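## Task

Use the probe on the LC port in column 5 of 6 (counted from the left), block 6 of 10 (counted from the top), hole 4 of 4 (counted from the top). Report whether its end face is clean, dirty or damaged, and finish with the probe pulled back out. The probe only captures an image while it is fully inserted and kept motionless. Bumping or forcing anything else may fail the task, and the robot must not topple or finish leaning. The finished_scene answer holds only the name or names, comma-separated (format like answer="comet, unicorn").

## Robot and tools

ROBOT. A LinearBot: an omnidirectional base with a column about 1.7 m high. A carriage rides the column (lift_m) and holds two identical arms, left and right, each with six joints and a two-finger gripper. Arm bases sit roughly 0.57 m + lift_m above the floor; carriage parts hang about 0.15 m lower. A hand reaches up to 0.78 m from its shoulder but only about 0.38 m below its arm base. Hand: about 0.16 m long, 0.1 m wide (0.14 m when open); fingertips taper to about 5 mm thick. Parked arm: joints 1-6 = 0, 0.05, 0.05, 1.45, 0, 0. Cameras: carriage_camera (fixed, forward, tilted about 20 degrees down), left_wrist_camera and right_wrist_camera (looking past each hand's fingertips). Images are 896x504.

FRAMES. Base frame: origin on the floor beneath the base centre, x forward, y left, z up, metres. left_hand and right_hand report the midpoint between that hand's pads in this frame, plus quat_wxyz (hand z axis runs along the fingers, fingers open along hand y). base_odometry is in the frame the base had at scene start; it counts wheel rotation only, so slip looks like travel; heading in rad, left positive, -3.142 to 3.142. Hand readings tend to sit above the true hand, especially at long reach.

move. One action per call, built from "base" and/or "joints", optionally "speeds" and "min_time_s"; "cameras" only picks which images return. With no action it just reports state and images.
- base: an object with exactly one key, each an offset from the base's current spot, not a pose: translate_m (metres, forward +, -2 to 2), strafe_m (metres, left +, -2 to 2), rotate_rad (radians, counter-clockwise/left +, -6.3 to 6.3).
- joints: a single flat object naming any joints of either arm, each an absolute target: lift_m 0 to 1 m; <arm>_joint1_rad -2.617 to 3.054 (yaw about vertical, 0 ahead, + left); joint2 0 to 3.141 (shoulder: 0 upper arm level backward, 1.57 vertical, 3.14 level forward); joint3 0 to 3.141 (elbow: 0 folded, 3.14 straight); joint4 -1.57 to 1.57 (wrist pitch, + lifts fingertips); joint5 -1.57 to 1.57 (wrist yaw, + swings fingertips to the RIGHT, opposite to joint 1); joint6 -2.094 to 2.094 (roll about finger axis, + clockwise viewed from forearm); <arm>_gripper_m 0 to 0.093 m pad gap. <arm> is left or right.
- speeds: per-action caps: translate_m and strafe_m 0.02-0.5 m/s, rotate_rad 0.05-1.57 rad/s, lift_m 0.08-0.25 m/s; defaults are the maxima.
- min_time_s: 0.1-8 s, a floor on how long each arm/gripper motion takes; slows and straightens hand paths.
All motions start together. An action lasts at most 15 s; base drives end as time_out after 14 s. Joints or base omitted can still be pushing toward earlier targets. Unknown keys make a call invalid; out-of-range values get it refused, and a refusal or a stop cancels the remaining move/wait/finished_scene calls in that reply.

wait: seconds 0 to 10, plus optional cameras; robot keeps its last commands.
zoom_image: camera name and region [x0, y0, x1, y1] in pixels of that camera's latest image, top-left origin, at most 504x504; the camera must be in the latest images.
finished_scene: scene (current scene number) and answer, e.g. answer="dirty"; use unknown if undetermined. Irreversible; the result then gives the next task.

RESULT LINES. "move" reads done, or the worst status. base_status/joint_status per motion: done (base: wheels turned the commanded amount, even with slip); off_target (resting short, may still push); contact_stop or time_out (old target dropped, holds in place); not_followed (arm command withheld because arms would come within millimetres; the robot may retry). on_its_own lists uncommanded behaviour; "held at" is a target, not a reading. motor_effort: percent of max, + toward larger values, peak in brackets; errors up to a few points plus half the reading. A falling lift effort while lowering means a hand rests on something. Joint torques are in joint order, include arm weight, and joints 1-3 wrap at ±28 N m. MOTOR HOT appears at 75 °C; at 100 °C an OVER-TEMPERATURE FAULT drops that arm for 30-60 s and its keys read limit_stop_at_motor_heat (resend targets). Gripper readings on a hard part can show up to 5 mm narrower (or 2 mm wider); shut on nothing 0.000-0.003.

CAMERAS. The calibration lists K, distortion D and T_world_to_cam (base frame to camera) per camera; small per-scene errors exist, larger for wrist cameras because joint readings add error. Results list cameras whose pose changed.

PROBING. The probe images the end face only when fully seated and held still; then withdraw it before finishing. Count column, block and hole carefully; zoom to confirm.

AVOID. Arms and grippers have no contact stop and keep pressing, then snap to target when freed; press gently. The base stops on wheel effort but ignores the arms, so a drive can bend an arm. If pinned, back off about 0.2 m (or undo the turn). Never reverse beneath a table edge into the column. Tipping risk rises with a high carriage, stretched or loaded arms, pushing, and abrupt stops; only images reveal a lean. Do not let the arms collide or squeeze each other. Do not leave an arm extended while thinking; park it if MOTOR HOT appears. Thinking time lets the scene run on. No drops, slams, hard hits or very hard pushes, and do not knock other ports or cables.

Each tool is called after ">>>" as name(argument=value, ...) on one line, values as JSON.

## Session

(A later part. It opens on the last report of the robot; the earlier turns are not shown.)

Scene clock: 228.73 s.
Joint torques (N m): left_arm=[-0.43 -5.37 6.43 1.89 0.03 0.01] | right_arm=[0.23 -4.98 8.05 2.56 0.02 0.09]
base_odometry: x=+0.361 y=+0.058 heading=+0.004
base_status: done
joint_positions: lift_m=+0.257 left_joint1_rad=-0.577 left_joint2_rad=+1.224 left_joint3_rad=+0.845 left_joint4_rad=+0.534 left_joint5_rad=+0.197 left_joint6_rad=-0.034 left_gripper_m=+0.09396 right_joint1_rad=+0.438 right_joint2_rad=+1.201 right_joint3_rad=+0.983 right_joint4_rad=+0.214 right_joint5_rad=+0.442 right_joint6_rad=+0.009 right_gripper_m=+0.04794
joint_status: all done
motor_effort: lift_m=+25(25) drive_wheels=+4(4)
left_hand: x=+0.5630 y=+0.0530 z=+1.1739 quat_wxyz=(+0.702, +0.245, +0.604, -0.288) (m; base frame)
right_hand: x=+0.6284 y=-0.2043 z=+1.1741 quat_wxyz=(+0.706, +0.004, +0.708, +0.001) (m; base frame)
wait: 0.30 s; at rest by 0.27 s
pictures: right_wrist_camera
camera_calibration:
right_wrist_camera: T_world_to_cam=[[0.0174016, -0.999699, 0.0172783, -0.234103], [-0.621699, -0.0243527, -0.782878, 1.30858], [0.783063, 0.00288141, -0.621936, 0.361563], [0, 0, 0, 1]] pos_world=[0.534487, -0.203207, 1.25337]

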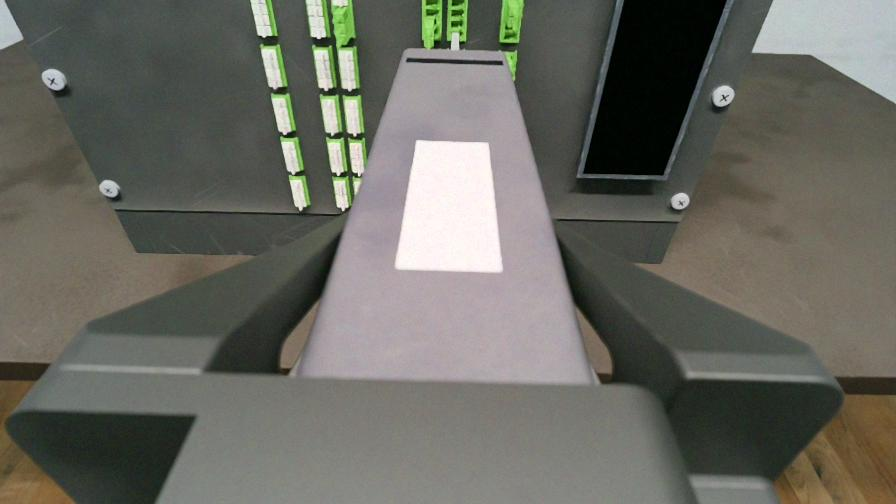

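>>> move(base={"translate_m": 0.005}, speeds={"translate_m": 0.02}, cameras=["right_wrist_camera"])

>>> zoom_image(camera="right_wrist_camera", region=[420, 0, 480, 60])

Scene clock: 231.87 s.
Joint torques (N m): left_arm=[-0.61 -5.39 6.19 1.94 0.01 -0.01] | right_arm=[0.23 -4.97 8.03 2.57 0.02 0.08]
move: done
base_odometry: x=+0.366 y=+0.058 heading=+0.004
base_status: done
joint_positions: lift_m=+0.257 left_joint1_rad=-0.577 left_joint2_rad=+1.224 left_joint3_rad=+0.845 left_joint4_rad=+0.534 left_joint5_rad=+0.197 left_joint6_rad=-0.034 left_gripper_m=+0.09396 right_joint1_rad=+0.438 right_joint2_rad=+1.201 right_joint3_rad=+0.983 right_joint4_rad=+0.214 right_joint5_rad=+0.442 right_joint6_rad=+0.009 right_gripper_m=+0.04794
joint_status: not commanded
motor_effort: lift_m=+25(25) drive_wheels=-3(10)
left_hand: x=+0.5630 y=+0.0530 z=+1.1740 quat_wxyz=(+0.702, +0.245, +0.603, -0.288) (m; base frame)
right_hand: x=+0.6284 y=-0.2042 z=+1.1741 quat_wxyz=(+0.706, +0.004, +0.708, +0.001) (m; base frame)
pictures: right_wrist_camera
camera_calibration:
right_wrist_camera: T_world_to_cam=[[0.0177608, -0.999693, 0.0172493, -0.234156], [-0.621689, -0.0245533, -0.782879, 1.30853], [0.783062, 0.00318088, -0.621935, 0.361624], [0, 0, 0, 1]] pos_world=[0.534487, -0.203106, 1.25337]

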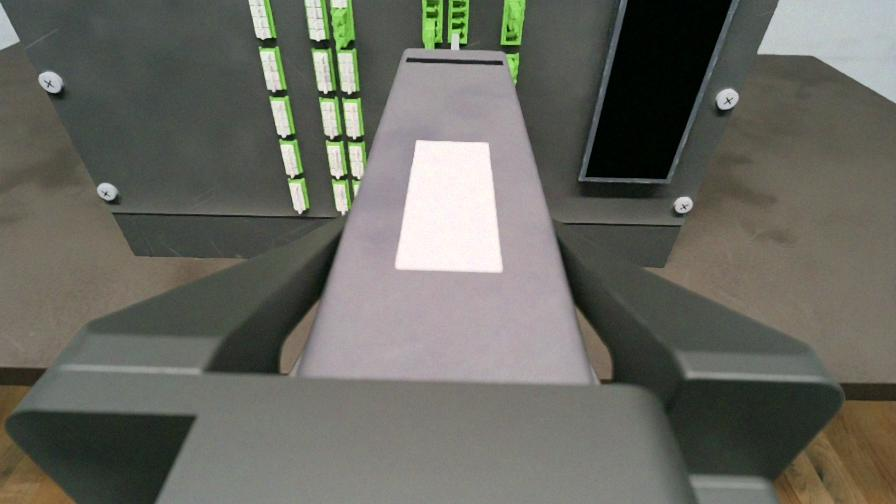

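Scaled by 8.400 from the camera's 896x504 image, which has a finer 1280x720 frame.

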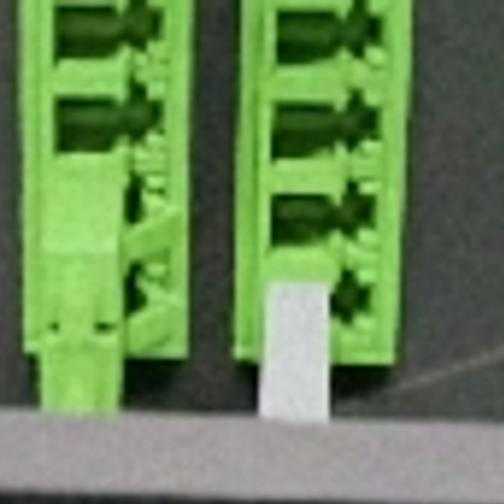

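>>> move(joints={"lift_m": 0.2567}, base={"rotate_rad": -0.0012}, speeds={"rotate_rad": 0.05}, cameras=[])

>>> move(base={"translate_m": 0.004}, speeds={"translate_m": 0.02}, cameras=["right_wrist_camera"])

>>> zoom_image(camera="right_wrist_camera", region=[420, 0, 480, 60])

Scene clock: 235.93 s.
Joint torques (N m): left_arm=[-0.44 -5.26 6.13 1.9 0.02 -0.01] | right_arm=[0.23 -4.98 8.06 2.57 0.05 0.08]
move: done
base_odometry: x=+0.366 y=+0.058 heading=+0.003
base_status: done
joint_positions: lift_m=+0.257 left_joint1_rad=-0.577 left_joint2_rad=+1.224 left_joint3_rad=+0.845 left_joint4_rad=+0.534 left_joint5_rad=+0.197 left_joint6_rad=-0.034 left_gripper_m=+0.09396 right_joint1_rad=+0.438 right_joint2_rad=+1.201 right_joint3_rad=+0.983 right_joint4_rad=+0.214 right_joint5_rad=+0.439 right_joint6_rad=+0.009 right_gripper_m=+0.04794
joint_status: all done
motor_effort: lift_m=+24(24) drive_wheels=-3(3)
left_hand: x=+0.5630 y=+0.0530 z=+1.1740 quat_wxyz=(+0.702, +0.245, +0.603, -0.288) (m; base frame)
right_hand: x=+0.6284 y=-0.2038 z=+1.1740 quat_wxyz=(+0.706, +0.003, +0.708, +0.002) (m; base frame)
pictures: none
No camera images: "cameras" was empty.

Scene clock: 236.53 s.
Joint torques (N m): left_arm=[-0.44 -5.46 6.34 1.88 0 0.01] | right_arm=[0.01 -4.71 8.03 2.6 0.05 0.08]
move: done
base_odometry: x=+0.370 y=+0.058 heading=+0.003
base_status: done
joint_positions: lift_m=+0.257 left_joint1_rad=-0.577 left_joint2_rad=+1.224 left_joint3_rad=+0.845 left_joint4_rad=+0.534 left_joint5_rad=+0.197 left_joint6_rad=-0.034 left_gripper_m=+0.09396 right_joint1_rad=+0.441 right_joint2_rad=+1.198 right_joint3_rad=+0.983 right_joint4_rad=+0.211 right_joint5_rad=+0.439 right_joint6_rad=+0.009 right_gripper_m=+0.04794
joint_status: not commanded
motor_effort: lift_m=+24(24) drive_wheels=+4(10)
left_hand: x=+0.5630 y=+0.0530 z=+1.1739 quat_wxyz=(+0.702, +0.245, +0.603, -0.288) (m; base frame)
right_hand: x=+0.6276 y=-0.2030 z=+1.1742 quat_wxyz=(+0.706, +0.002, +0.709, +0.003) (m; base frame)
pictures: right_wrist_camera
camera_calibration:
right_wrist_camera: T_world_to_cam=[[0.0227235, -0.999588, 0.0175302, -0.236406], [-0.622158, -0.0278646, -0.782396, 1.3071], [0.782562, 0.00687218, -0.622535, 0.364078], [0, 0, 0, 1]] pos_world=[0.533683, -0.202389, 1.25347]

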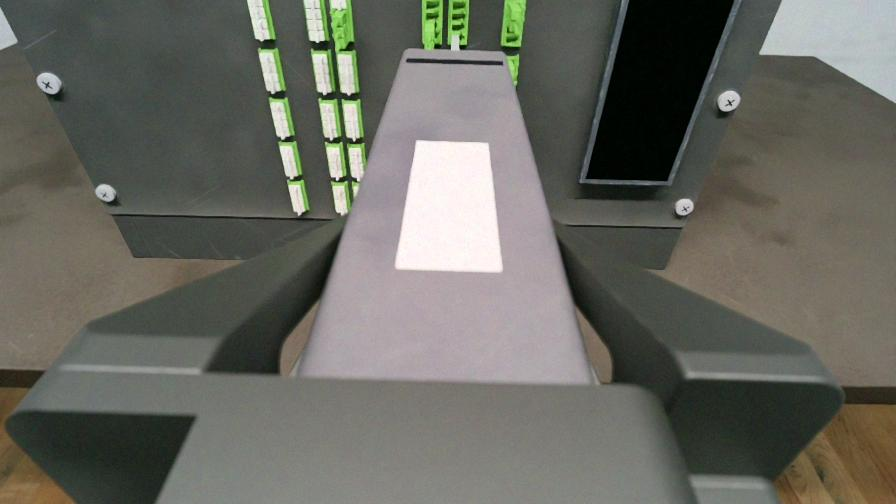

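Scaled by 8.400 from the camera's 896x504 image, which has a finer 1280x720 frame.

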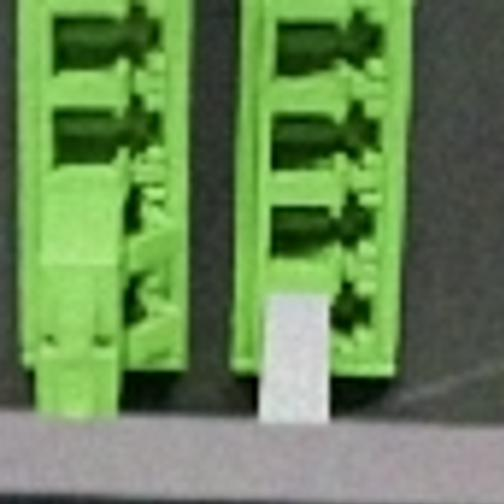

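>>> move(base={"rotate_rad": 0.0022}, speeds={"rotate_rad": 0.05}, cameras=[])

>>> move(base={"translate_m": 0.003}, speeds={"translate_m": 0.02}, cameras=["right_wrist_camera"])

>>> zoom_image(camera="right_wrist_camera", region=[420, 0, 480, 60])

Scene clock: 246.23 s.
Joint torques (N m): left_arm=[-0.44 -5.29 6.27 1.94 0.04 -0.02] | right_arm=[0.01 -4.71 8.02 2.6 0.03 0.08]
move: done
base_odometry: x=+0.370 y=+0.058 heading=+0.004
base_status: done
joint_positions: lift_m=+0.257 left_joint1_rad=-0.577 left_joint2_rad=+1.224 left_joint3_rad=+0.845 left_joint4_rad=+0.534 left_joint5_rad=+0.197 left_joint6_rad=-0.034 left_gripper_m=+0.09396 right_joint1_rad=+0.441 right_joint2_rad=+1.198 right_joint3_rad=+0.983 right_joint4_rad=+0.210 right_joint5_rad=+0.442 right_joint6_rad=+0.009 right_gripper_m=+0.04794
joint_status: not commanded
motor_effort: lift_m=+24(24) drive_wheels=+7(10)
left_hand: x=+0.5630 y=+0.0530 z=+1.1740 quat_wxyz=(+0.702, +0.245, +0.603, -0.288) (m; base frame)
right_hand: x=+0.6275 y=-0.2035 z=+1.1741 quat_wxyz=(+0.706, +0.003, +0.709, +0.002) (m; base frame)
pictures: none
No camera images: "cameras" was empty.

Scene clock: 246.83 s.
Joint torques (N m): left_arm=[-0.28 -5.39 6.27 1.92 0 0.02] | right_arm=[-0.32 -3.75 8.03 2.73 0 0.08]
move: done
base_odometry: x=+0.373 y=+0.057 heading=+0.003
base_status: done
joint_positions: lift_m=+0.257 left_joint1_rad=-0.577 left_joint2_rad=+1.224 left_joint3_rad=+0.845 left_joint4_rad=+0.534 left_joint5_rad=+0.197 left_joint6_rad=-0.034 left_gripper_m=+0.09396 right_joint1_rad=+0.445 right_joint2_rad=+1.187 right_joint3_rad=+0.983 right_joint4_rad=+0.197 right_joint5_rad=+0.444 right_joint6_rad=+0.009 right_gripper_m=+0.04794
joint_status: not commanded
motor_effort: lift_m=+24(24) drive_wheels=+3(14)
left_hand: x=+0.5630 y=+0.0530 z=+1.1740 quat_wxyz=(+0.702, +0.245, +0.603, -0.288) (m; base frame)
right_hand: x=+0.6247 y=-0.2034 z=+1.1751 quat_wxyz=(+0.705, +0.001, +0.710, +0.002) (m; base frame)
pictures: right_wrist_camera
camera_calibration:
right_wrist_camera: T_world_to_cam=[[0.0223827, -0.999568, 0.0190517, -0.238287], [-0.624556, -0.0288605, -0.780446, 1.30498], [0.780659, 0.00556962, -0.624933, 0.37068], [0, 0, 0, 1]] pos_world=[0.530991, -0.202586, 1.25465]

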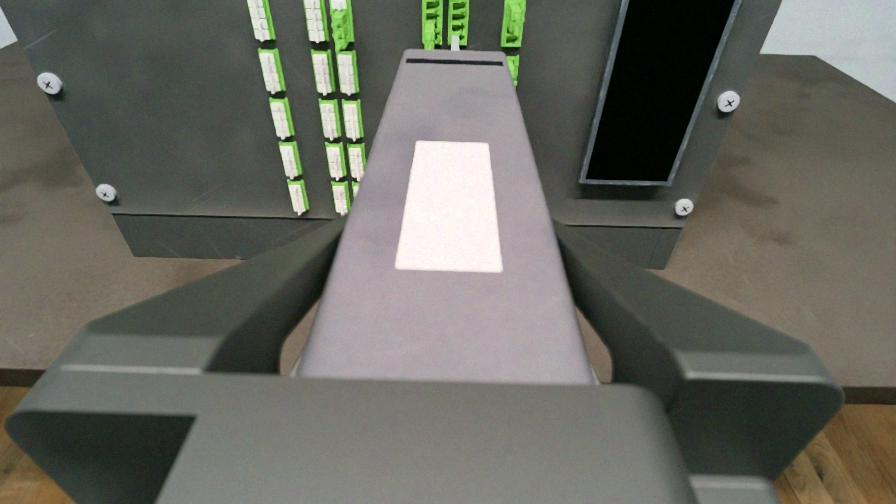

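Scaled by 8.400 from the camera's 896x504 image, which has a finer 1280x720 frame.

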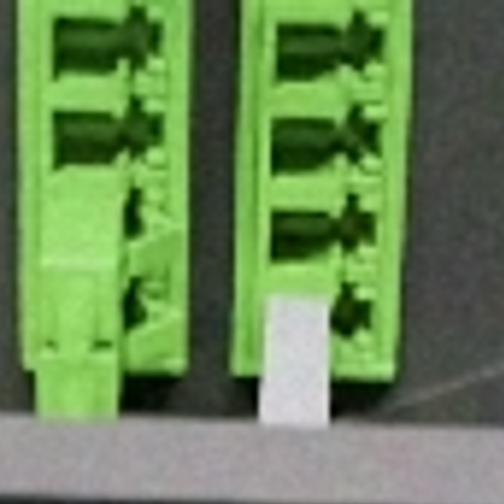

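>>> move(base={"translate_m": -0.003}, speeds={"translate_m": 0.02})

>>> zoom_image(camera="left_wrist_camera", region=[414, 74, 464, 124])

>>> zoom_image(camera="left_wrist_camera", region=[320, 60, 400, 140])

>>> zoom_image(camera="left_wrist_camera", region=[410, 20, 540, 200])

Scene clock: 251.13 s.
Joint torques (N m): left_arm=[-0.47 -5.37 6.38 1.9 0.05 -0.05] | right_arm=[-0.12 -4.67 8.03 2.61 0.04 0.08]
move: done
base_odometry: x=+0.370 y=+0.057 heading=+0.003
base_status: done
joint_positions: lift_m=+0.257 left_joint1_rad=-0.577 left_joint2_rad=+1.224 left_joint3_rad=+0.845 left_joint4_rad=+0.534 left_joint5_rad=+0.197 left_joint6_rad=-0.034 left_gripper_m=+0.09396 right_joint1_rad=+0.442 right_joint2_rad=+1.197 right_joint3_rad=+0.983 right_joint4_rad=+0.209 right_joint5_rad=+0.442 right_joint6_rad=+0.009 right_gripper_m=+0.04794
joint_status: not commanded
motor_effort: lift_m=+24(24) drive_wheels=+3(13)
left_hand: x=+0.5630 y=+0.0530 z=+1.1740 quat_wxyz=(+0.702, +0.245, +0.603, -0.288) (m; base frame)
right_hand: x=+0.6273 y=-0.2030 z=+1.1740 quat_wxyz=(+0.705, +0.002, +0.709, +0.003) (m; base frame)
pictures: carriage_camera, left_wrist_camera, right_wrist_camera
camera_calibration:
carriage_camera: T_world_to_cam=[[-0.0197587, -0.999333, -0.0306998, 0.0403399], [-0.326499, 0.0354718, -0.944532, 1.20252], [0.944991, -0.00863923, -0.326982, 0.273691], [0, 0, 0, 1]] pos_world=[0.134782, 0.0000219958, 1.22655]
left_wrist_camera: T_world_to_cam=[[-0.711309, -0.701917, 0.0367645, 0.395801], [-0.31799, 0.274717, -0.907421, 1.24036], [0.626835, -0.657147, -0.418612, 0.300557], [0, 0, 0, 1]] pos_world=[0.487559, 0.134583, 1.23679]
right_wrist_camera: T_world_to_cam=[[0.0216143, -0.999604, 0.0180173, -0.236226], [-0.622972, -0.0275612, -0.781758, 1.30668], [0.781945, 0.00567288, -0.623322, 0.3653], [0, 0, 0, 1]] pos_world=[0.533487, -0.202191, 1.25346]

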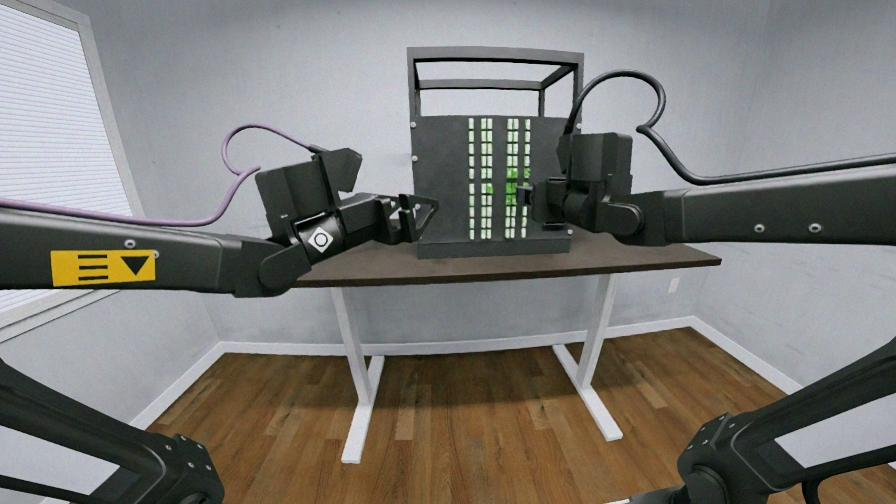

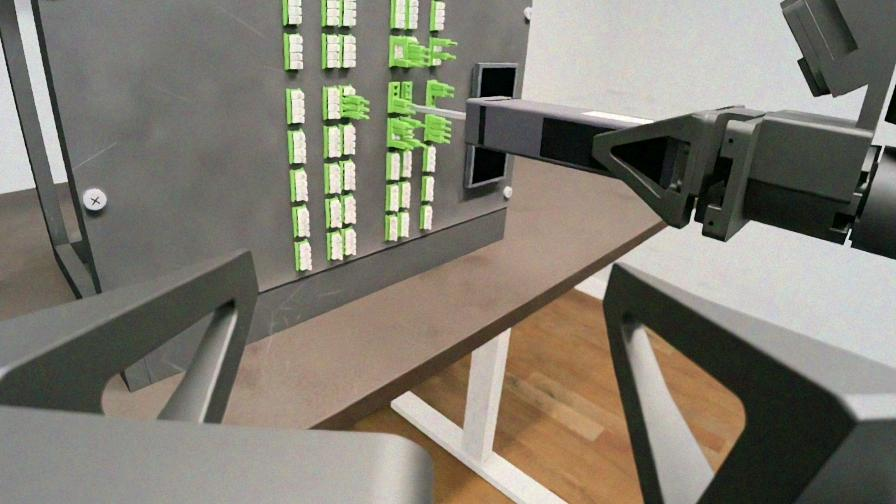

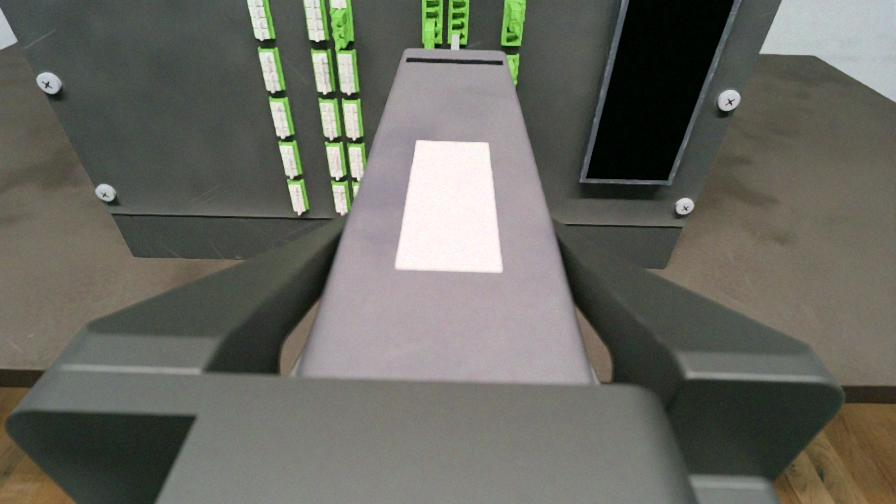

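Scaled by 10.080 from the camera's 896x504 image, which has a finer 1280x720 frame.

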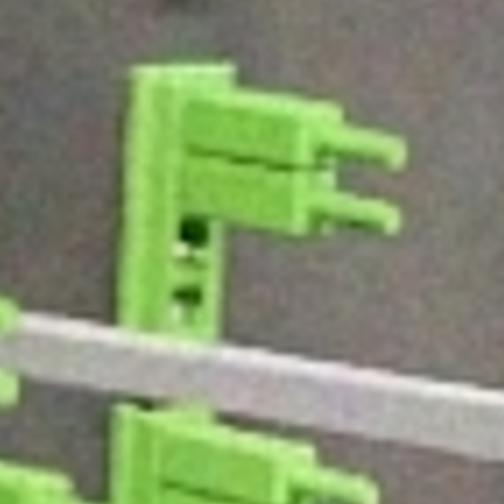

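Scaled by 6.300 from the camera's 896x504 image, which has a finer 1280x720 frame.

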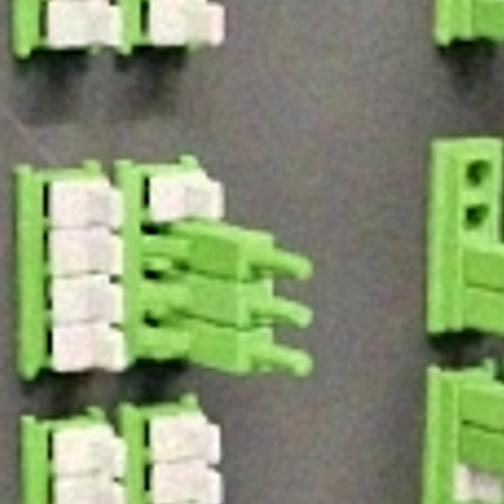

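Scaled by 2.800 from the camera's 896x504 image, which has a finer 1280x720 frame.

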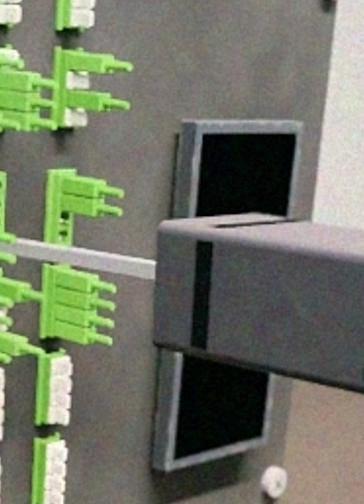

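>>> zoom_image(camera="carriage_camera", region=[400, 30, 540, 170])

>>> zoom_image(camera="carriage_camera", region=[400, 130, 540, 270])

>>> zoom_image(camera="right_wrist_camera", region=[560, 0, 760, 200])

Scaled by 3.600 from the camera's 896x504 image, which has a finer 1280x720 frame.

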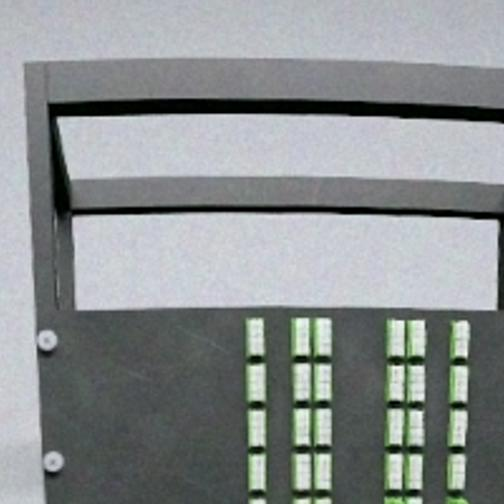

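Scaled by 3.600 from the camera's 896x504 image, which has a finer 1280x720 frame.

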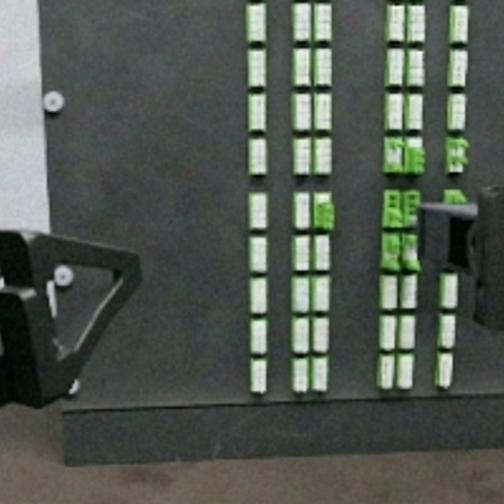

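Scaled by 2.520 from the camera's 896x504 image, which has a finer 1280x720 frame.

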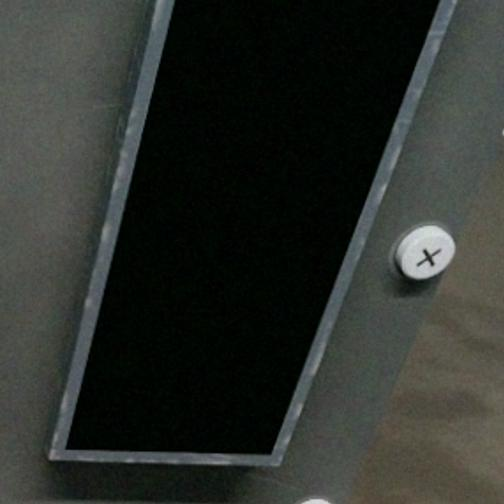

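>>> move(base={"translate_m": -0.016}, speeds={"translate_m": 0.03}, cameras=[])

>>> move(joints={"right_joint4_rad": 0.315, "lift_m": 0.25}, min_time_s=1, cameras=["right_wrist_camera"])

>>> zoom_image(camera="right_wrist_camera", region=[420, 0, 480, 60])

Scene clock: 295.33 s.
Joint torques (N m): left_arm=[-0.5 -5.35 6.23 1.91 0.04 0.02] | right_arm=[0.28 -5.38 8.05 2.52 0.07 0.08]
move: done
base_odometry: x=+0.354 y=+0.058 heading=+0.004
base_status: done
joint_positions: lift_m=+0.257 left_joint1_rad=-0.577 left_joint2_rad=+1.224 left_joint3_rad=+0.845 left_joint4_rad=+0.534 left_joint5_rad=+0.197 left_joint6_rad=-0.034 left_gripper_m=+0.09396 right_joint1_rad=+0.439 right_joint2_rad=+1.205 right_joint3_rad=+0.983 right_joint4_rad=+0.219 right_joint5_rad=+0.437 right_joint6_rad=+0.009 right_gripper_m=+0.04794
joint_status: not commanded
motor_effort: lift_m=+24(24) drive_wheels=+5(14)
left_hand: x=+0.5630 y=+0.0530 z=+1.1739 quat_wxyz=(+0.702, +0.245, +0.603, -0.288) (m; base frame)
right_hand: x=+0.6294 y=-0.2028 z=+1.1733 quat_wxyz=(+0.706, +0.002, +0.708, +0.003) (m; base frame)
pictures: none
No camera images: "cameras" was empty.

Scene clock: 296.63 s.
Joint torques (N m): left_arm=[-0.53 -5.34 6.34 1.89 -0.01 0.02] | right_arm=[0.21 -5.37 8.13 2.68 0.06 0.08]
move: off_target
base_odometry: x=+0.354 y=+0.058 heading=+0.004
base_status: not commanded
joint_positions: lift_m=+0.250 left_joint1_rad=-0.577 left_joint2_rad=+1.224 left_joint3_rad=+0.845 left_joint4_rad=+0.532 left_joint5_rad=+0.197 left_joint6_rad=-0.034 left_gripper_m=+0.09396 right_joint1_rad=+0.439 right_joint2_rad=+1.205 right_joint3_rad=+0.982 right_joint4_rad=+0.243 right_joint5_rad=+0.437 right_joint6_rad=+0.009 right_gripper_m=+0.04794
joint_status: right_joint4_rad off_target (ended at +0.243, target +0.315); the others done
motor_effort: lift_m=+25(28) drive_wheels=+6(9)
left_hand: x=+0.5631 y=+0.0530 z=+1.1666 quat_wxyz=(+0.701, +0.246, +0.604, -0.288) (m; base frame)
right_hand: x=+0.6294 y=-0.2028 z=+1.1714 quat_wxyz=(+0.713, +0.005, +0.701, +0.007) (m; base frame)
pictures: right_wrist_camera
camera_calibration:
right_wrist_camera: T_world_to_cam=[[0.0220773, -0.999724, 0.0080555, -0.224804], [-0.605229, -0.0197779, -0.795806, 1.31275], [0.795745, 0.0126938, -0.605498, 0.333841], [0, 0, 0, 1]] pos_world=[0.533827, -0.203016, 1.24865]

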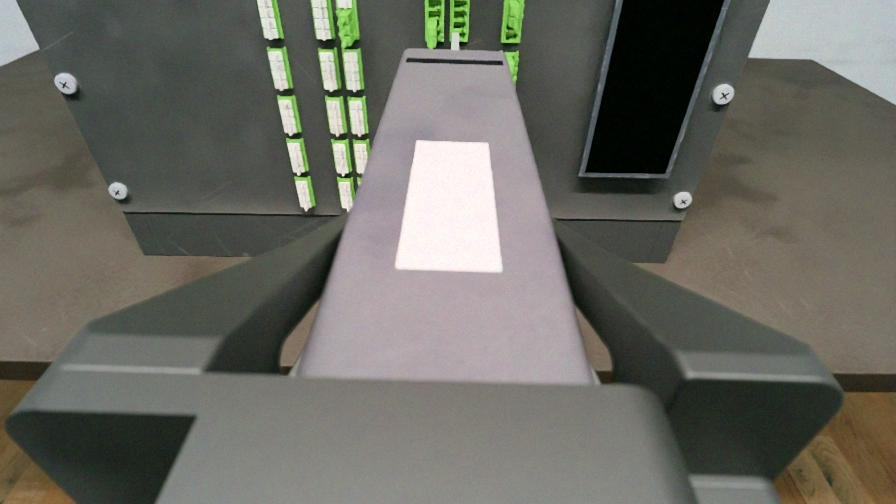

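Scaled by 8.400 from the camera's 896x504 image, which has a finer 1280x720 frame.

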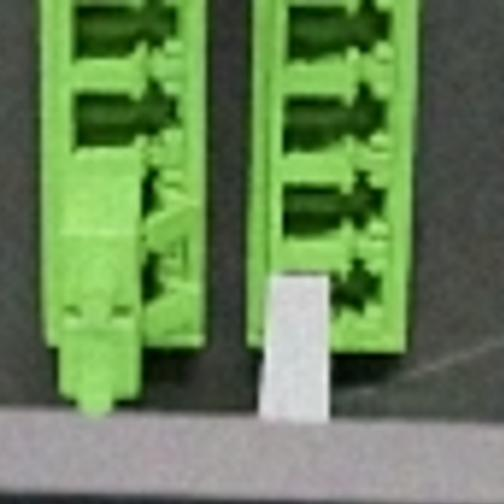

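>>> move(joints={"right_joint4_rad": 0.33, "lift_m": 0.2421}, base={"rotate_rad": -0.004}, speeds={"rotate_rad": 0.05}, min_time_s=1, cameras=[])

>>> move(base={"strafe_m": 0.003}, speeds={"strafe_m": 0.02}, cameras=[])

>>> move(base={"translate_m": 0.005}, speeds={"translate_m": 0.02}, cameras=["right_wrist_camera"])

>>> zoom_image(camera="right_wrist_camera", region=[420, 0, 480, 60])

Scene clock: 302.10 s.
Joint torques (N m): left_arm=[-0.57 -5.37 6.17 1.99 0.03 -0.01] | right_arm=[0.28 -5.37 8.24 2.67 0.04 0.08]
move: off_target
base_odometry: x=+0.354 y=+0.058 heading=+0.001
base_status: done
joint_positions: lift_m=+0.242 left_joint1_rad=-0.577 left_joint2_rad=+1.224 left_joint3_rad=+0.845 left_joint4_rad=+0.531 left_joint5_rad=+0.197 left_joint6_rad=-0.034 left_gripper_m=+0.09396 right_joint1_rad=+0.438 right_joint2_rad=+1.205 right_joint3_rad=+0.980 right_joint4_rad=+0.258 right_joint5_rad=+0.438 right_joint6_rad=+0.009 right_gripper_m=+0.04794
joint_status: right_joint4_rad off_target (ended at +0.258, target +0.330); the others done
motor_effort: lift_m=+25(25) drive_wheels=+11(15)
left_hand: x=+0.5633 y=+0.0529 z=+1.1582 quat_wxyz=(+0.701, +0.246, +0.605, -0.288) (m; base frame)
right_hand: x=+0.6294 y=-0.2033 z=+1.1663 quat_wxyz=(+0.718, +0.008, +0.696, +0.008) (m; base frame)
pictures: none
No camera images: "cameras" was empty.

Scene clock: 302.63 s.
Joint torques (N m): left_arm=[-0.58 -5.5 6.27 1.92 0.03 0.02] | right_arm=[0.27 -5.37 8.23 2.66 0.04 0.08]
move: done
base_odometry: x=+0.354 y=+0.061 heading=+0.000
base_status: done
joint_positions: lift_m=+0.242 left_joint1_rad=-0.577 left_joint2_rad=+1.224 left_joint3_rad=+0.845 left_joint4_rad=+0.531 left_joint5_rad=+0.197 left_joint6_rad=-0.034 left_gripper_m=+0.09396 right_joint1_rad=+0.438 right_joint2_rad=+1.205 right_joint3_rad=+0.980 right_joint4_rad=+0.261 right_joint5_rad=+0.439 right_joint6_rad=+0.009 right_gripper_m=+0.04794
joint_status: not commanded
motor_effort: lift_m=+25(25) drive_wheels=-7(14)
left_hand: x=+0.5633 y=+0.0529 z=+1.1582 quat_wxyz=(+0.701, +0.246, +0.605, -0.288) (m; base frame)
right_hand: x=+0.6294 y=-0.2035 z=+1.1668 quat_wxyz=(+0.718, +0.009, +0.696, +0.008) (m; base frame)
pictures: none
No camera images: "cameras" was empty.

Scene clock: 303.37 s.
Joint torques (N m): left_arm=[-0.53 -5.59 6.2 1.94 0.02 0] | right_arm=[0.2 -5.39 8.23 2.58 0.04 0.08]
move: done
base_odometry: x=+0.359 y=+0.060 heading=+0.000
base_status: done
joint_positions: lift_m=+0.242 left_joint1_rad=-0.577 left_joint2_rad=+1.224 left_joint3_rad=+0.845 left_joint4_rad=+0.534 left_joint5_rad=+0.197 left_joint6_rad=-0.034 left_gripper_m=+0.09396 right_joint1_rad=+0.438 right_joint2_rad=+1.205 right_joint3_rad=+0.980 right_joint4_rad=+0.268 right_joint5_rad=+0.439 right_joint6_rad=+0.009 right_gripper_m=+0.04794
joint_status: not commanded
motor_effort: lift_m=+25(25) drive_wheels=-9(11)
left_hand: x=+0.5632 y=+0.0530 z=+1.1587 quat_wxyz=(+0.702, +0.245, +0.604, -0.288) (m; base frame)
right_hand: x=+0.6293 y=-0.2035 z=+1.1685 quat_wxyz=(+0.721, +0.010, +0.693, +0.009) (m; base frame)
pictures: right_wrist_camera
camera_calibration:
right_wrist_camera: T_world_to_cam=[[0.0197341, -0.999804, -0.00162966, -0.212586], [-0.588107, -0.0102899, -0.808717, 1.3167], [0.808542, 0.0169177, -0.588195, 0.304725], [0, 0, 0, 1]] pos_world=[0.532172, -0.204151, 1.24373]

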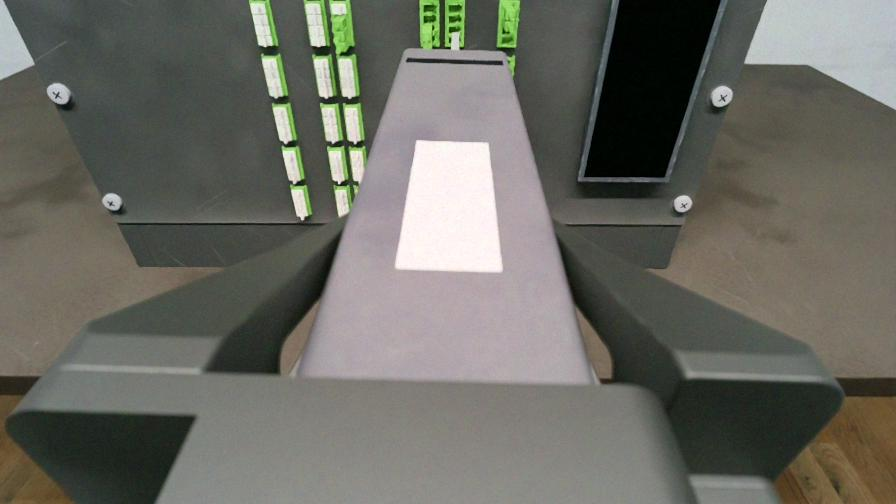

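Scaled by 8.400 from the camera's 896x504 image, which has a finer 1280x720 frame.

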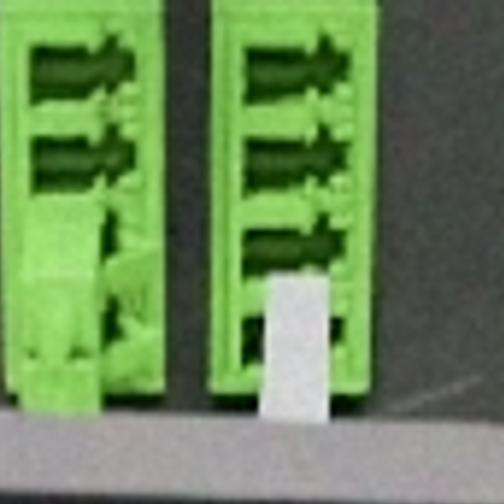

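>>> zoom_image(camera="right_wrist_camera", region=[40, 75, 140, 225])

>>> zoom_image(camera="right_wrist_camera", region=[650, 75, 750, 225])

Scaled by 3.360 from the camera's 896x504 image, which has a finer 1280x720 frame.

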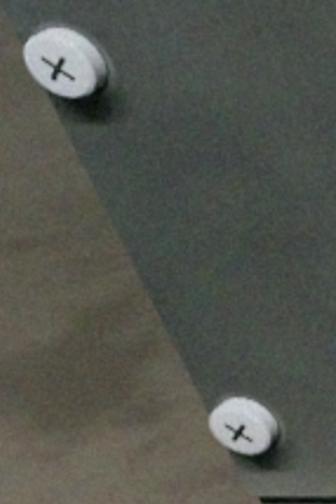

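Scaled by 3.360 from the camera's 896x504 image, which has a finer 1280x720 frame.

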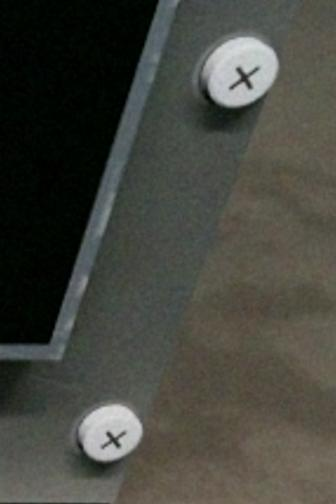

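>>> move(base={"translate_m": -0.006}, joints={"lift_m": 0.2381}, speeds={"translate_m": 0.03}, cameras=[])

>>> move(base={"rotate_rad": 0.017}, speeds={"rotate_rad": 0.05}, cameras=[])

>>> move(base={"strafe_m": -0.013}, speeds={"strafe_m": 0.02}, cameras=["right_wrist_camera"])

>>> zoom_image(camera="right_wrist_camera", region=[420, 0, 480, 60])

Scene clock: 330.57 s.
Joint torques (N m): left_arm=[-0.54 -5.57 6.2 1.94 -0.01 0.01] | right_arm=[0.28 -5.35 8.29 2.59 0.03 0.08]
move: done
base_odometry: x=+0.353 y=+0.060 heading=+0.000
base_status: done
joint_positions: lift_m=+0.238 left_joint1_rad=-0.577 left_joint2_rad=+1.226 left_joint3_rad=+0.845 left_joint4_rad=+0.532 left_joint5_rad=+0.197 left_joint6_rad=-0.034 left_gripper_m=+0.09396 right_joint1_rad=+0.438 right_joint2_rad=+1.205 right_joint3_rad=+0.979 right_joint4_rad=+0.268 right_joint5_rad=+0.439 right_joint6_rad=+0.009 right_gripper_m=+0.04794
joint_status: all done
motor_effort: lift_m=+25(26) drive_wheels=+1(17)
left_hand: x=+0.5635 y=+0.0528 z=+1.1539 quat_wxyz=(+0.701, +0.246, +0.605, -0.288) (m; base frame)
right_hand: x=+0.6293 y=-0.2035 z=+1.1642 quat_wxyz=(+0.720, +0.010, +0.693, +0.009) (m; base frame)
pictures: none
No camera images: "cameras" was empty.

Scene clock: 331.27 s.
Joint torques (N m): left_arm=[-0.42 -5.45 6.37 1.98 0.03 0] | right_arm=[0.34 -5.35 8.29 2.58 0.01 0.08]
move: done
base_odometry: x=+0.353 y=+0.060 heading=+0.016
base_status: done
joint_positions: lift_m=+0.238 left_joint1_rad=-0.577 left_joint2_rad=+1.226 left_joint3_rad=+0.845 left_joint4_rad=+0.532 left_joint5_rad=+0.196 left_joint6_rad=-0.034 left_gripper_m=+0.09396 right_joint1_rad=+0.438 right_joint2_rad=+1.205 right_joint3_rad=+0.979 right_joint4_rad=+0.268 right_joint5_rad=+0.442 right_joint6_rad=+0.009 right_gripper_m=+0.04794
joint_status: not commanded
motor_effort: lift_m=+25(25) drive_wheels=-15(18)
left_hand: x=+0.5636 y=+0.0528 z=+1.1539 quat_wxyz=(+0.701, +0.245, +0.605, -0.288) (m; base frame)
right_hand: x=+0.6294 y=-0.2042 z=+1.1642 quat_wxyz=(+0.720, +0.011, +0.693, +0.008) (m; base frame)
pictures: none
No camera images: "cameras" was empty.

Scene clock: 332.30 s.
Joint torques (N m): left_arm=[-0.58 -5.52 6.34 1.94 0.06 0.03] | right_arm=[0.4 -5.33 8.32 2.58 0 0.08]
move: done
base_odometry: x=+0.353 y=+0.048 heading=+0.016
base_status: done
joint_positions: lift_m=+0.238 left_joint1_rad=-0.577 left_joint2_rad=+1.226 left_joint3_rad=+0.845 left_joint4_rad=+0.532 left_joint5_rad=+0.196 left_joint6_rad=-0.034 left_gripper_m=+0.09396 right_joint1_rad=+0.438 right_joint2_rad=+1.205 right_joint3_rad=+0.979 right_joint4_rad=+0.269 right_joint5_rad=+0.442 right_joint6_rad=+0.009 right_gripper_m=+0.04794
joint_status: not commanded
motor_effort: lift_m=+25(25) drive_wheels=+6(10)
left_hand: x=+0.5636 y=+0.0528 z=+1.1540 quat_wxyz=(+0.701, +0.245, +0.605, -0.288) (m; base frame)
right_hand: x=+0.6294 y=-0.2042 z=+1.1643 quat_wxyz=(+0.721, +0.011, +0.693, +0.008) (m; base frame)
pictures: right_wrist_camera
camera_calibration:
right_wrist_camera: T_world_to_cam=[[0.015897, -0.999872, -0.00181732, -0.210745], [-0.588172, -0.0078815, -0.808698, 1.3138], [0.80858, 0.0139247, -0.588222, 0.301659], [0, 0, 0, 1]] pos_world=[0.532177, -0.204563, 1.23953]

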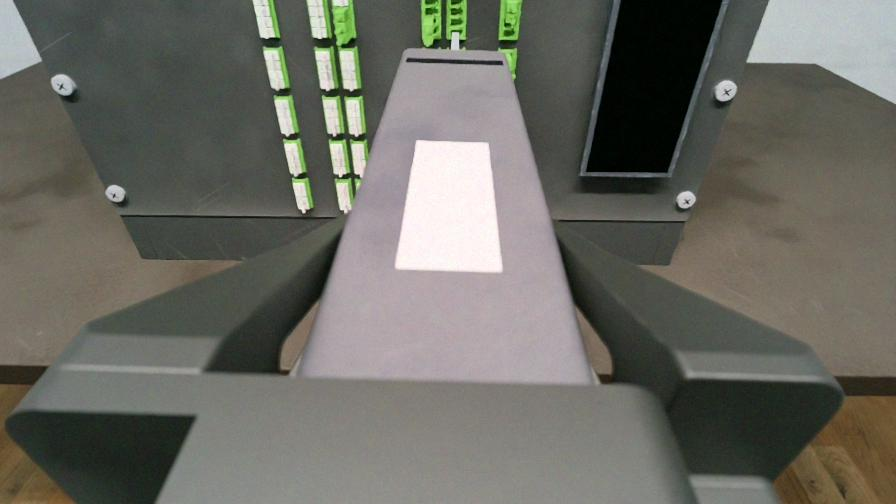

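Scaled by 8.400 from the camera's 896x504 image, which has a finer 1280x720 frame.

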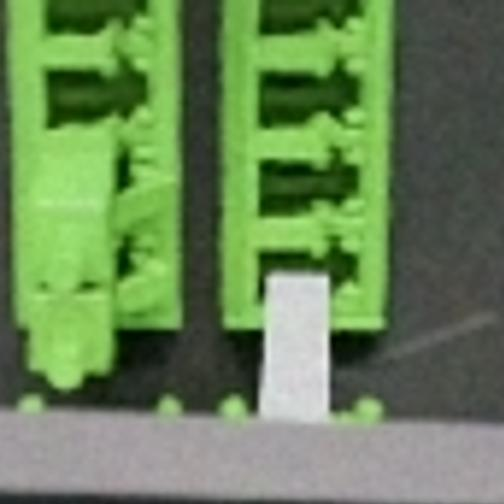

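>>> move(base={"rotate_rad": 0.001}, joints={"lift_m": 0.2369}, speeds={"rotate_rad": 0.05}, cameras=[])

>>> move(base={"translate_m": 0.006}, speeds={"translate_m": 0.02}, cameras=["right_wrist_camera"])

>>> zoom_image(camera="right_wrist_camera", region=[420, 0, 480, 60])

Scene clock: 337.20 s.
Joint torques (N m): left_arm=[-0.61 -5.59 6.43 1.97 0.06 0] | right_arm=[0.29 -5.38 8.25 2.56 -0.01 0.08]
move: done
base_odometry: x=+0.354 y=+0.048 heading=+0.018
base_status: done
joint_positions: lift_m=+0.237 left_joint1_rad=-0.577 left_joint2_rad=+1.226 left_joint3_rad=+0.845 left_joint4_rad=+0.533 left_joint5_rad=+0.196 left_joint6_rad=-0.034 left_gripper_m=+0.09396 right_joint1_rad=+0.438 right_joint2_rad=+1.205 right_joint3_rad=+0.979 right_joint4_rad=+0.270 right_joint5_rad=+0.442 right_joint6_rad=+0.009 right_gripper_m=+0.04794
joint_status: all done
motor_effort: lift_m=+24(25) drive_wheels=+2(5)
left_hand: x=+0.5635 y=+0.0528 z=+1.1530 quat_wxyz=(+0.701, +0.245, +0.605, -0.288) (m; base frame)
right_hand: x=+0.6293 y=-0.2042 z=+1.1635 quat_wxyz=(+0.721, +0.011, +0.693, +0.008) (m; base frame)
pictures: none
No camera images: "cameras" was empty.

Scene clock: 337.97 s.
Joint torques (N m): left_arm=[-0.62 -5.53 6.39 1.95 0.07 0.01] | right_arm=[0.27 -5.35 8.31 2.56 0 0.08]
move: done
base_odometry: x=+0.359 y=+0.048 heading=+0.017
base_status: done
joint_positions: lift_m=+0.237 left_joint1_rad=-0.577 left_joint2_rad=+1.226 left_joint3_rad=+0.845 left_joint4_rad=+0.534 left_joint5_rad=+0.196 left_joint6_rad=-0.034 left_gripper_m=+0.09396 right_joint1_rad=+0.438 right_joint2_rad=+1.205 right_joint3_rad=+0.979 right_joint4_rad=+0.271 right_joint5_rad=+0.442 right_joint6_rad=+0.009 right_gripper_m=+0.04794
joint_status: not commanded
motor_effort: lift_m=+24(24) drive_wheels=-10(15)
left_hand: x=+0.5635 y=+0.0529 z=+1.1532 quat_wxyz=(+0.701, +0.245, +0.604, -0.288) (m; base frame)
right_hand: x=+0.6293 y=-0.2042 z=+1.1637 quat_wxyz=(+0.721, +0.011, +0.693, +0.008) (m; base frame)
pictures: right_wrist_camera
camera_calibration:
right_wrist_camera: T_world_to_cam=[[0.0163152, -0.999864, -0.00258219, -0.210018], [-0.586781, -0.00748363, -0.809711, 1.3137], [0.809581, 0.0147258, -0.586823, 0.299175], [0, 0, 0, 1]] pos_world=[0.532072, -0.204564, 1.23873]

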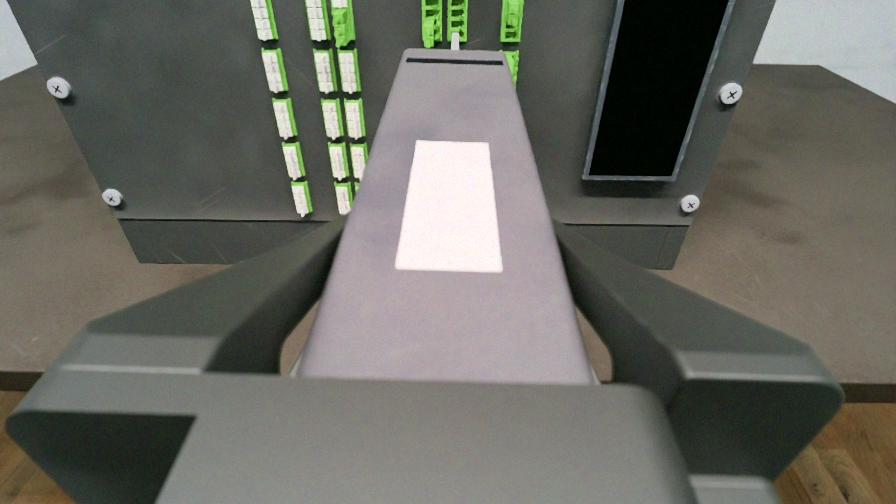

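Scaled by 8.400 from the camera's 896x504 image, which has a finer 1280x720 frame.

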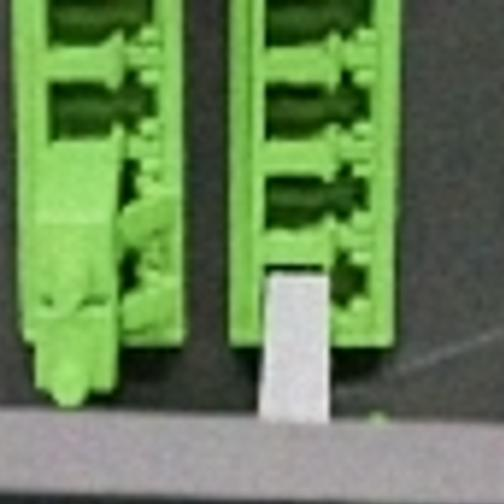

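>>> move(base={"translate_m": 0.005}, speeds={"translate_m": 0.02}, cameras=["right_wrist_camera"])

>>> zoom_image(camera="right_wrist_camera", region=[420, 0, 480, 60])

Scene clock: 342.27 s.
Joint torques (N m): left_arm=[-0.47 -5.37 6.28 1.94 0.05 0] | right_arm=[0.32 -5.31 8.31 2.55 0.01 0.07]
move: done
base_odometry: x=+0.364 y=+0.047 heading=+0.016
base_status: done
joint_positions: lift_m=+0.237 left_joint1_rad=-0.577 left_joint2_rad=+1.226 left_joint3_rad=+0.845 left_joint4_rad=+0.534 left_joint5_rad=+0.197 left_joint6_rad=-0.034 left_gripper_m=+0.09396 right_joint1_rad=+0.438 right_joint2_rad=+1.205 right_joint3_rad=+0.979 right_joint4_rad=+0.272 right_joint5_rad=+0.441 right_joint6_rad=+0.009 right_gripper_m=+0.04794
joint_status: not commanded
motor_effort: lift_m=+24(24) drive_wheels=-7(13)
left_hand: x=+0.5634 y=+0.0527 z=+1.1534 quat_wxyz=(+0.701, +0.246, +0.604, -0.288) (m; base frame)
right_hand: x=+0.6293 y=-0.2040 z=+1.1639 quat_wxyz=(+0.722, +0.011, +0.692, +0.009) (m; base frame)
pictures: right_wrist_camera
camera_calibration:
right_wrist_camera: T_world_to_cam=[[0.017026, -0.999851, -0.00295037, -0.209935], [-0.585964, -0.00758708, -0.810301, 1.31399], [0.810158, 0.015525, -0.586006, 0.298165], [0, 0, 0, 1]] pos_world=[0.531968, -0.204563, 1.23884]

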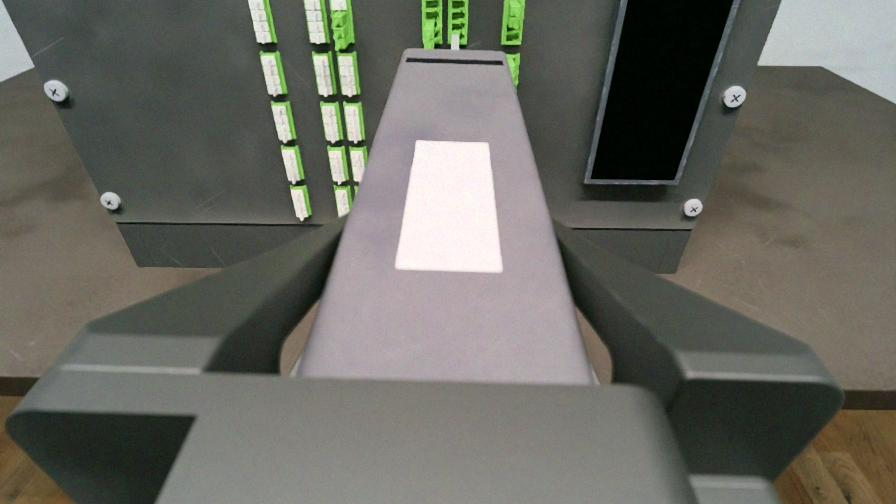

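Scaled by 8.400 from the camera's 896x504 image, which has a finer 1280x720 frame.

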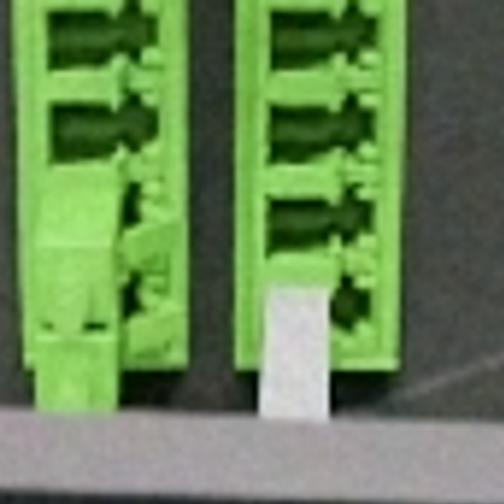

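>>> move(base={"translate_m": 0.004}, speeds={"translate_m": 0.02}, cameras=["right_wrist_camera"])

>>> zoom_image(camera="right_wrist_camera", region=[420, 0, 480, 60])

Scene clock: 344.50 s.
Joint torques (N m): left_arm=[-0.53 -5.5 6.26 1.91 0.03 0.01] | right_arm=[0.32 -5.34 8.32 2.55 0.04 0.08]
move: done
base_odometry: x=+0.368 y=+0.047 heading=+0.015
base_status: done
joint_positions: lift_m=+0.237 left_joint1_rad=-0.577 left_joint2_rad=+1.226 left_joint3_rad=+0.845 left_joint4_rad=+0.534 left_joint5_rad=+0.197 left_joint6_rad=-0.034 left_gripper_m=+0.09396 right_joint1_rad=+0.438 right_joint2_rad=+1.205 right_joint3_rad=+0.979 right_joint4_rad=+0.272 right_joint5_rad=+0.439 right_joint6_rad=+0.009 right_gripper_m=+0.04794
joint_status: not commanded
motor_effort: lift_m=+24(24) drive_wheels=-9(15)
left_hand: x=+0.5634 y=+0.0527 z=+1.1533 quat_wxyz=(+0.701, +0.246, +0.604, -0.288) (m; base frame)
right_hand: x=+0.6293 y=-0.2036 z=+1.1639 quat_wxyz=(+0.722, +0.010, +0.692, +0.010) (m; base frame)
pictures: right_wrist_camera
camera_calibration:
right_wrist_camera: T_world_to_cam=[[0.0193045, -0.99981, -0.00286457, -0.211037], [-0.585861, -0.00899011, -0.810362, 1.31381], [0.810181, 0.0173218, -0.585923, 0.298474], [0, 0, 0, 1]] pos_world=[0.531965, -0.204356, 1.23894]

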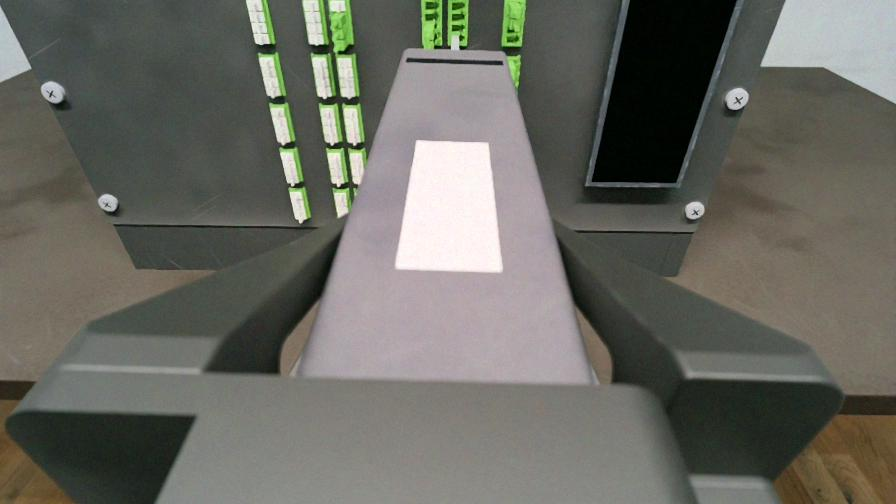

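Scaled by 8.400 from the camera's 896x504 image, which has a finer 1280x720 frame.

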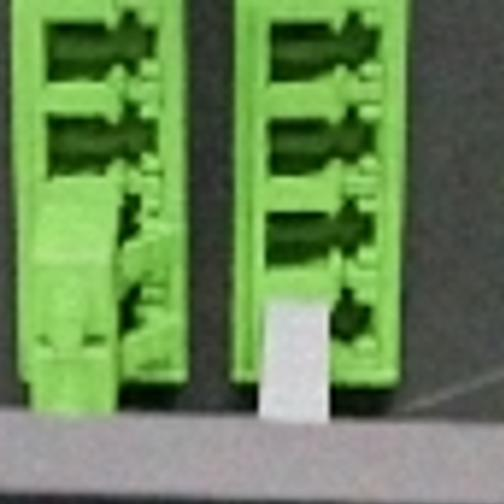

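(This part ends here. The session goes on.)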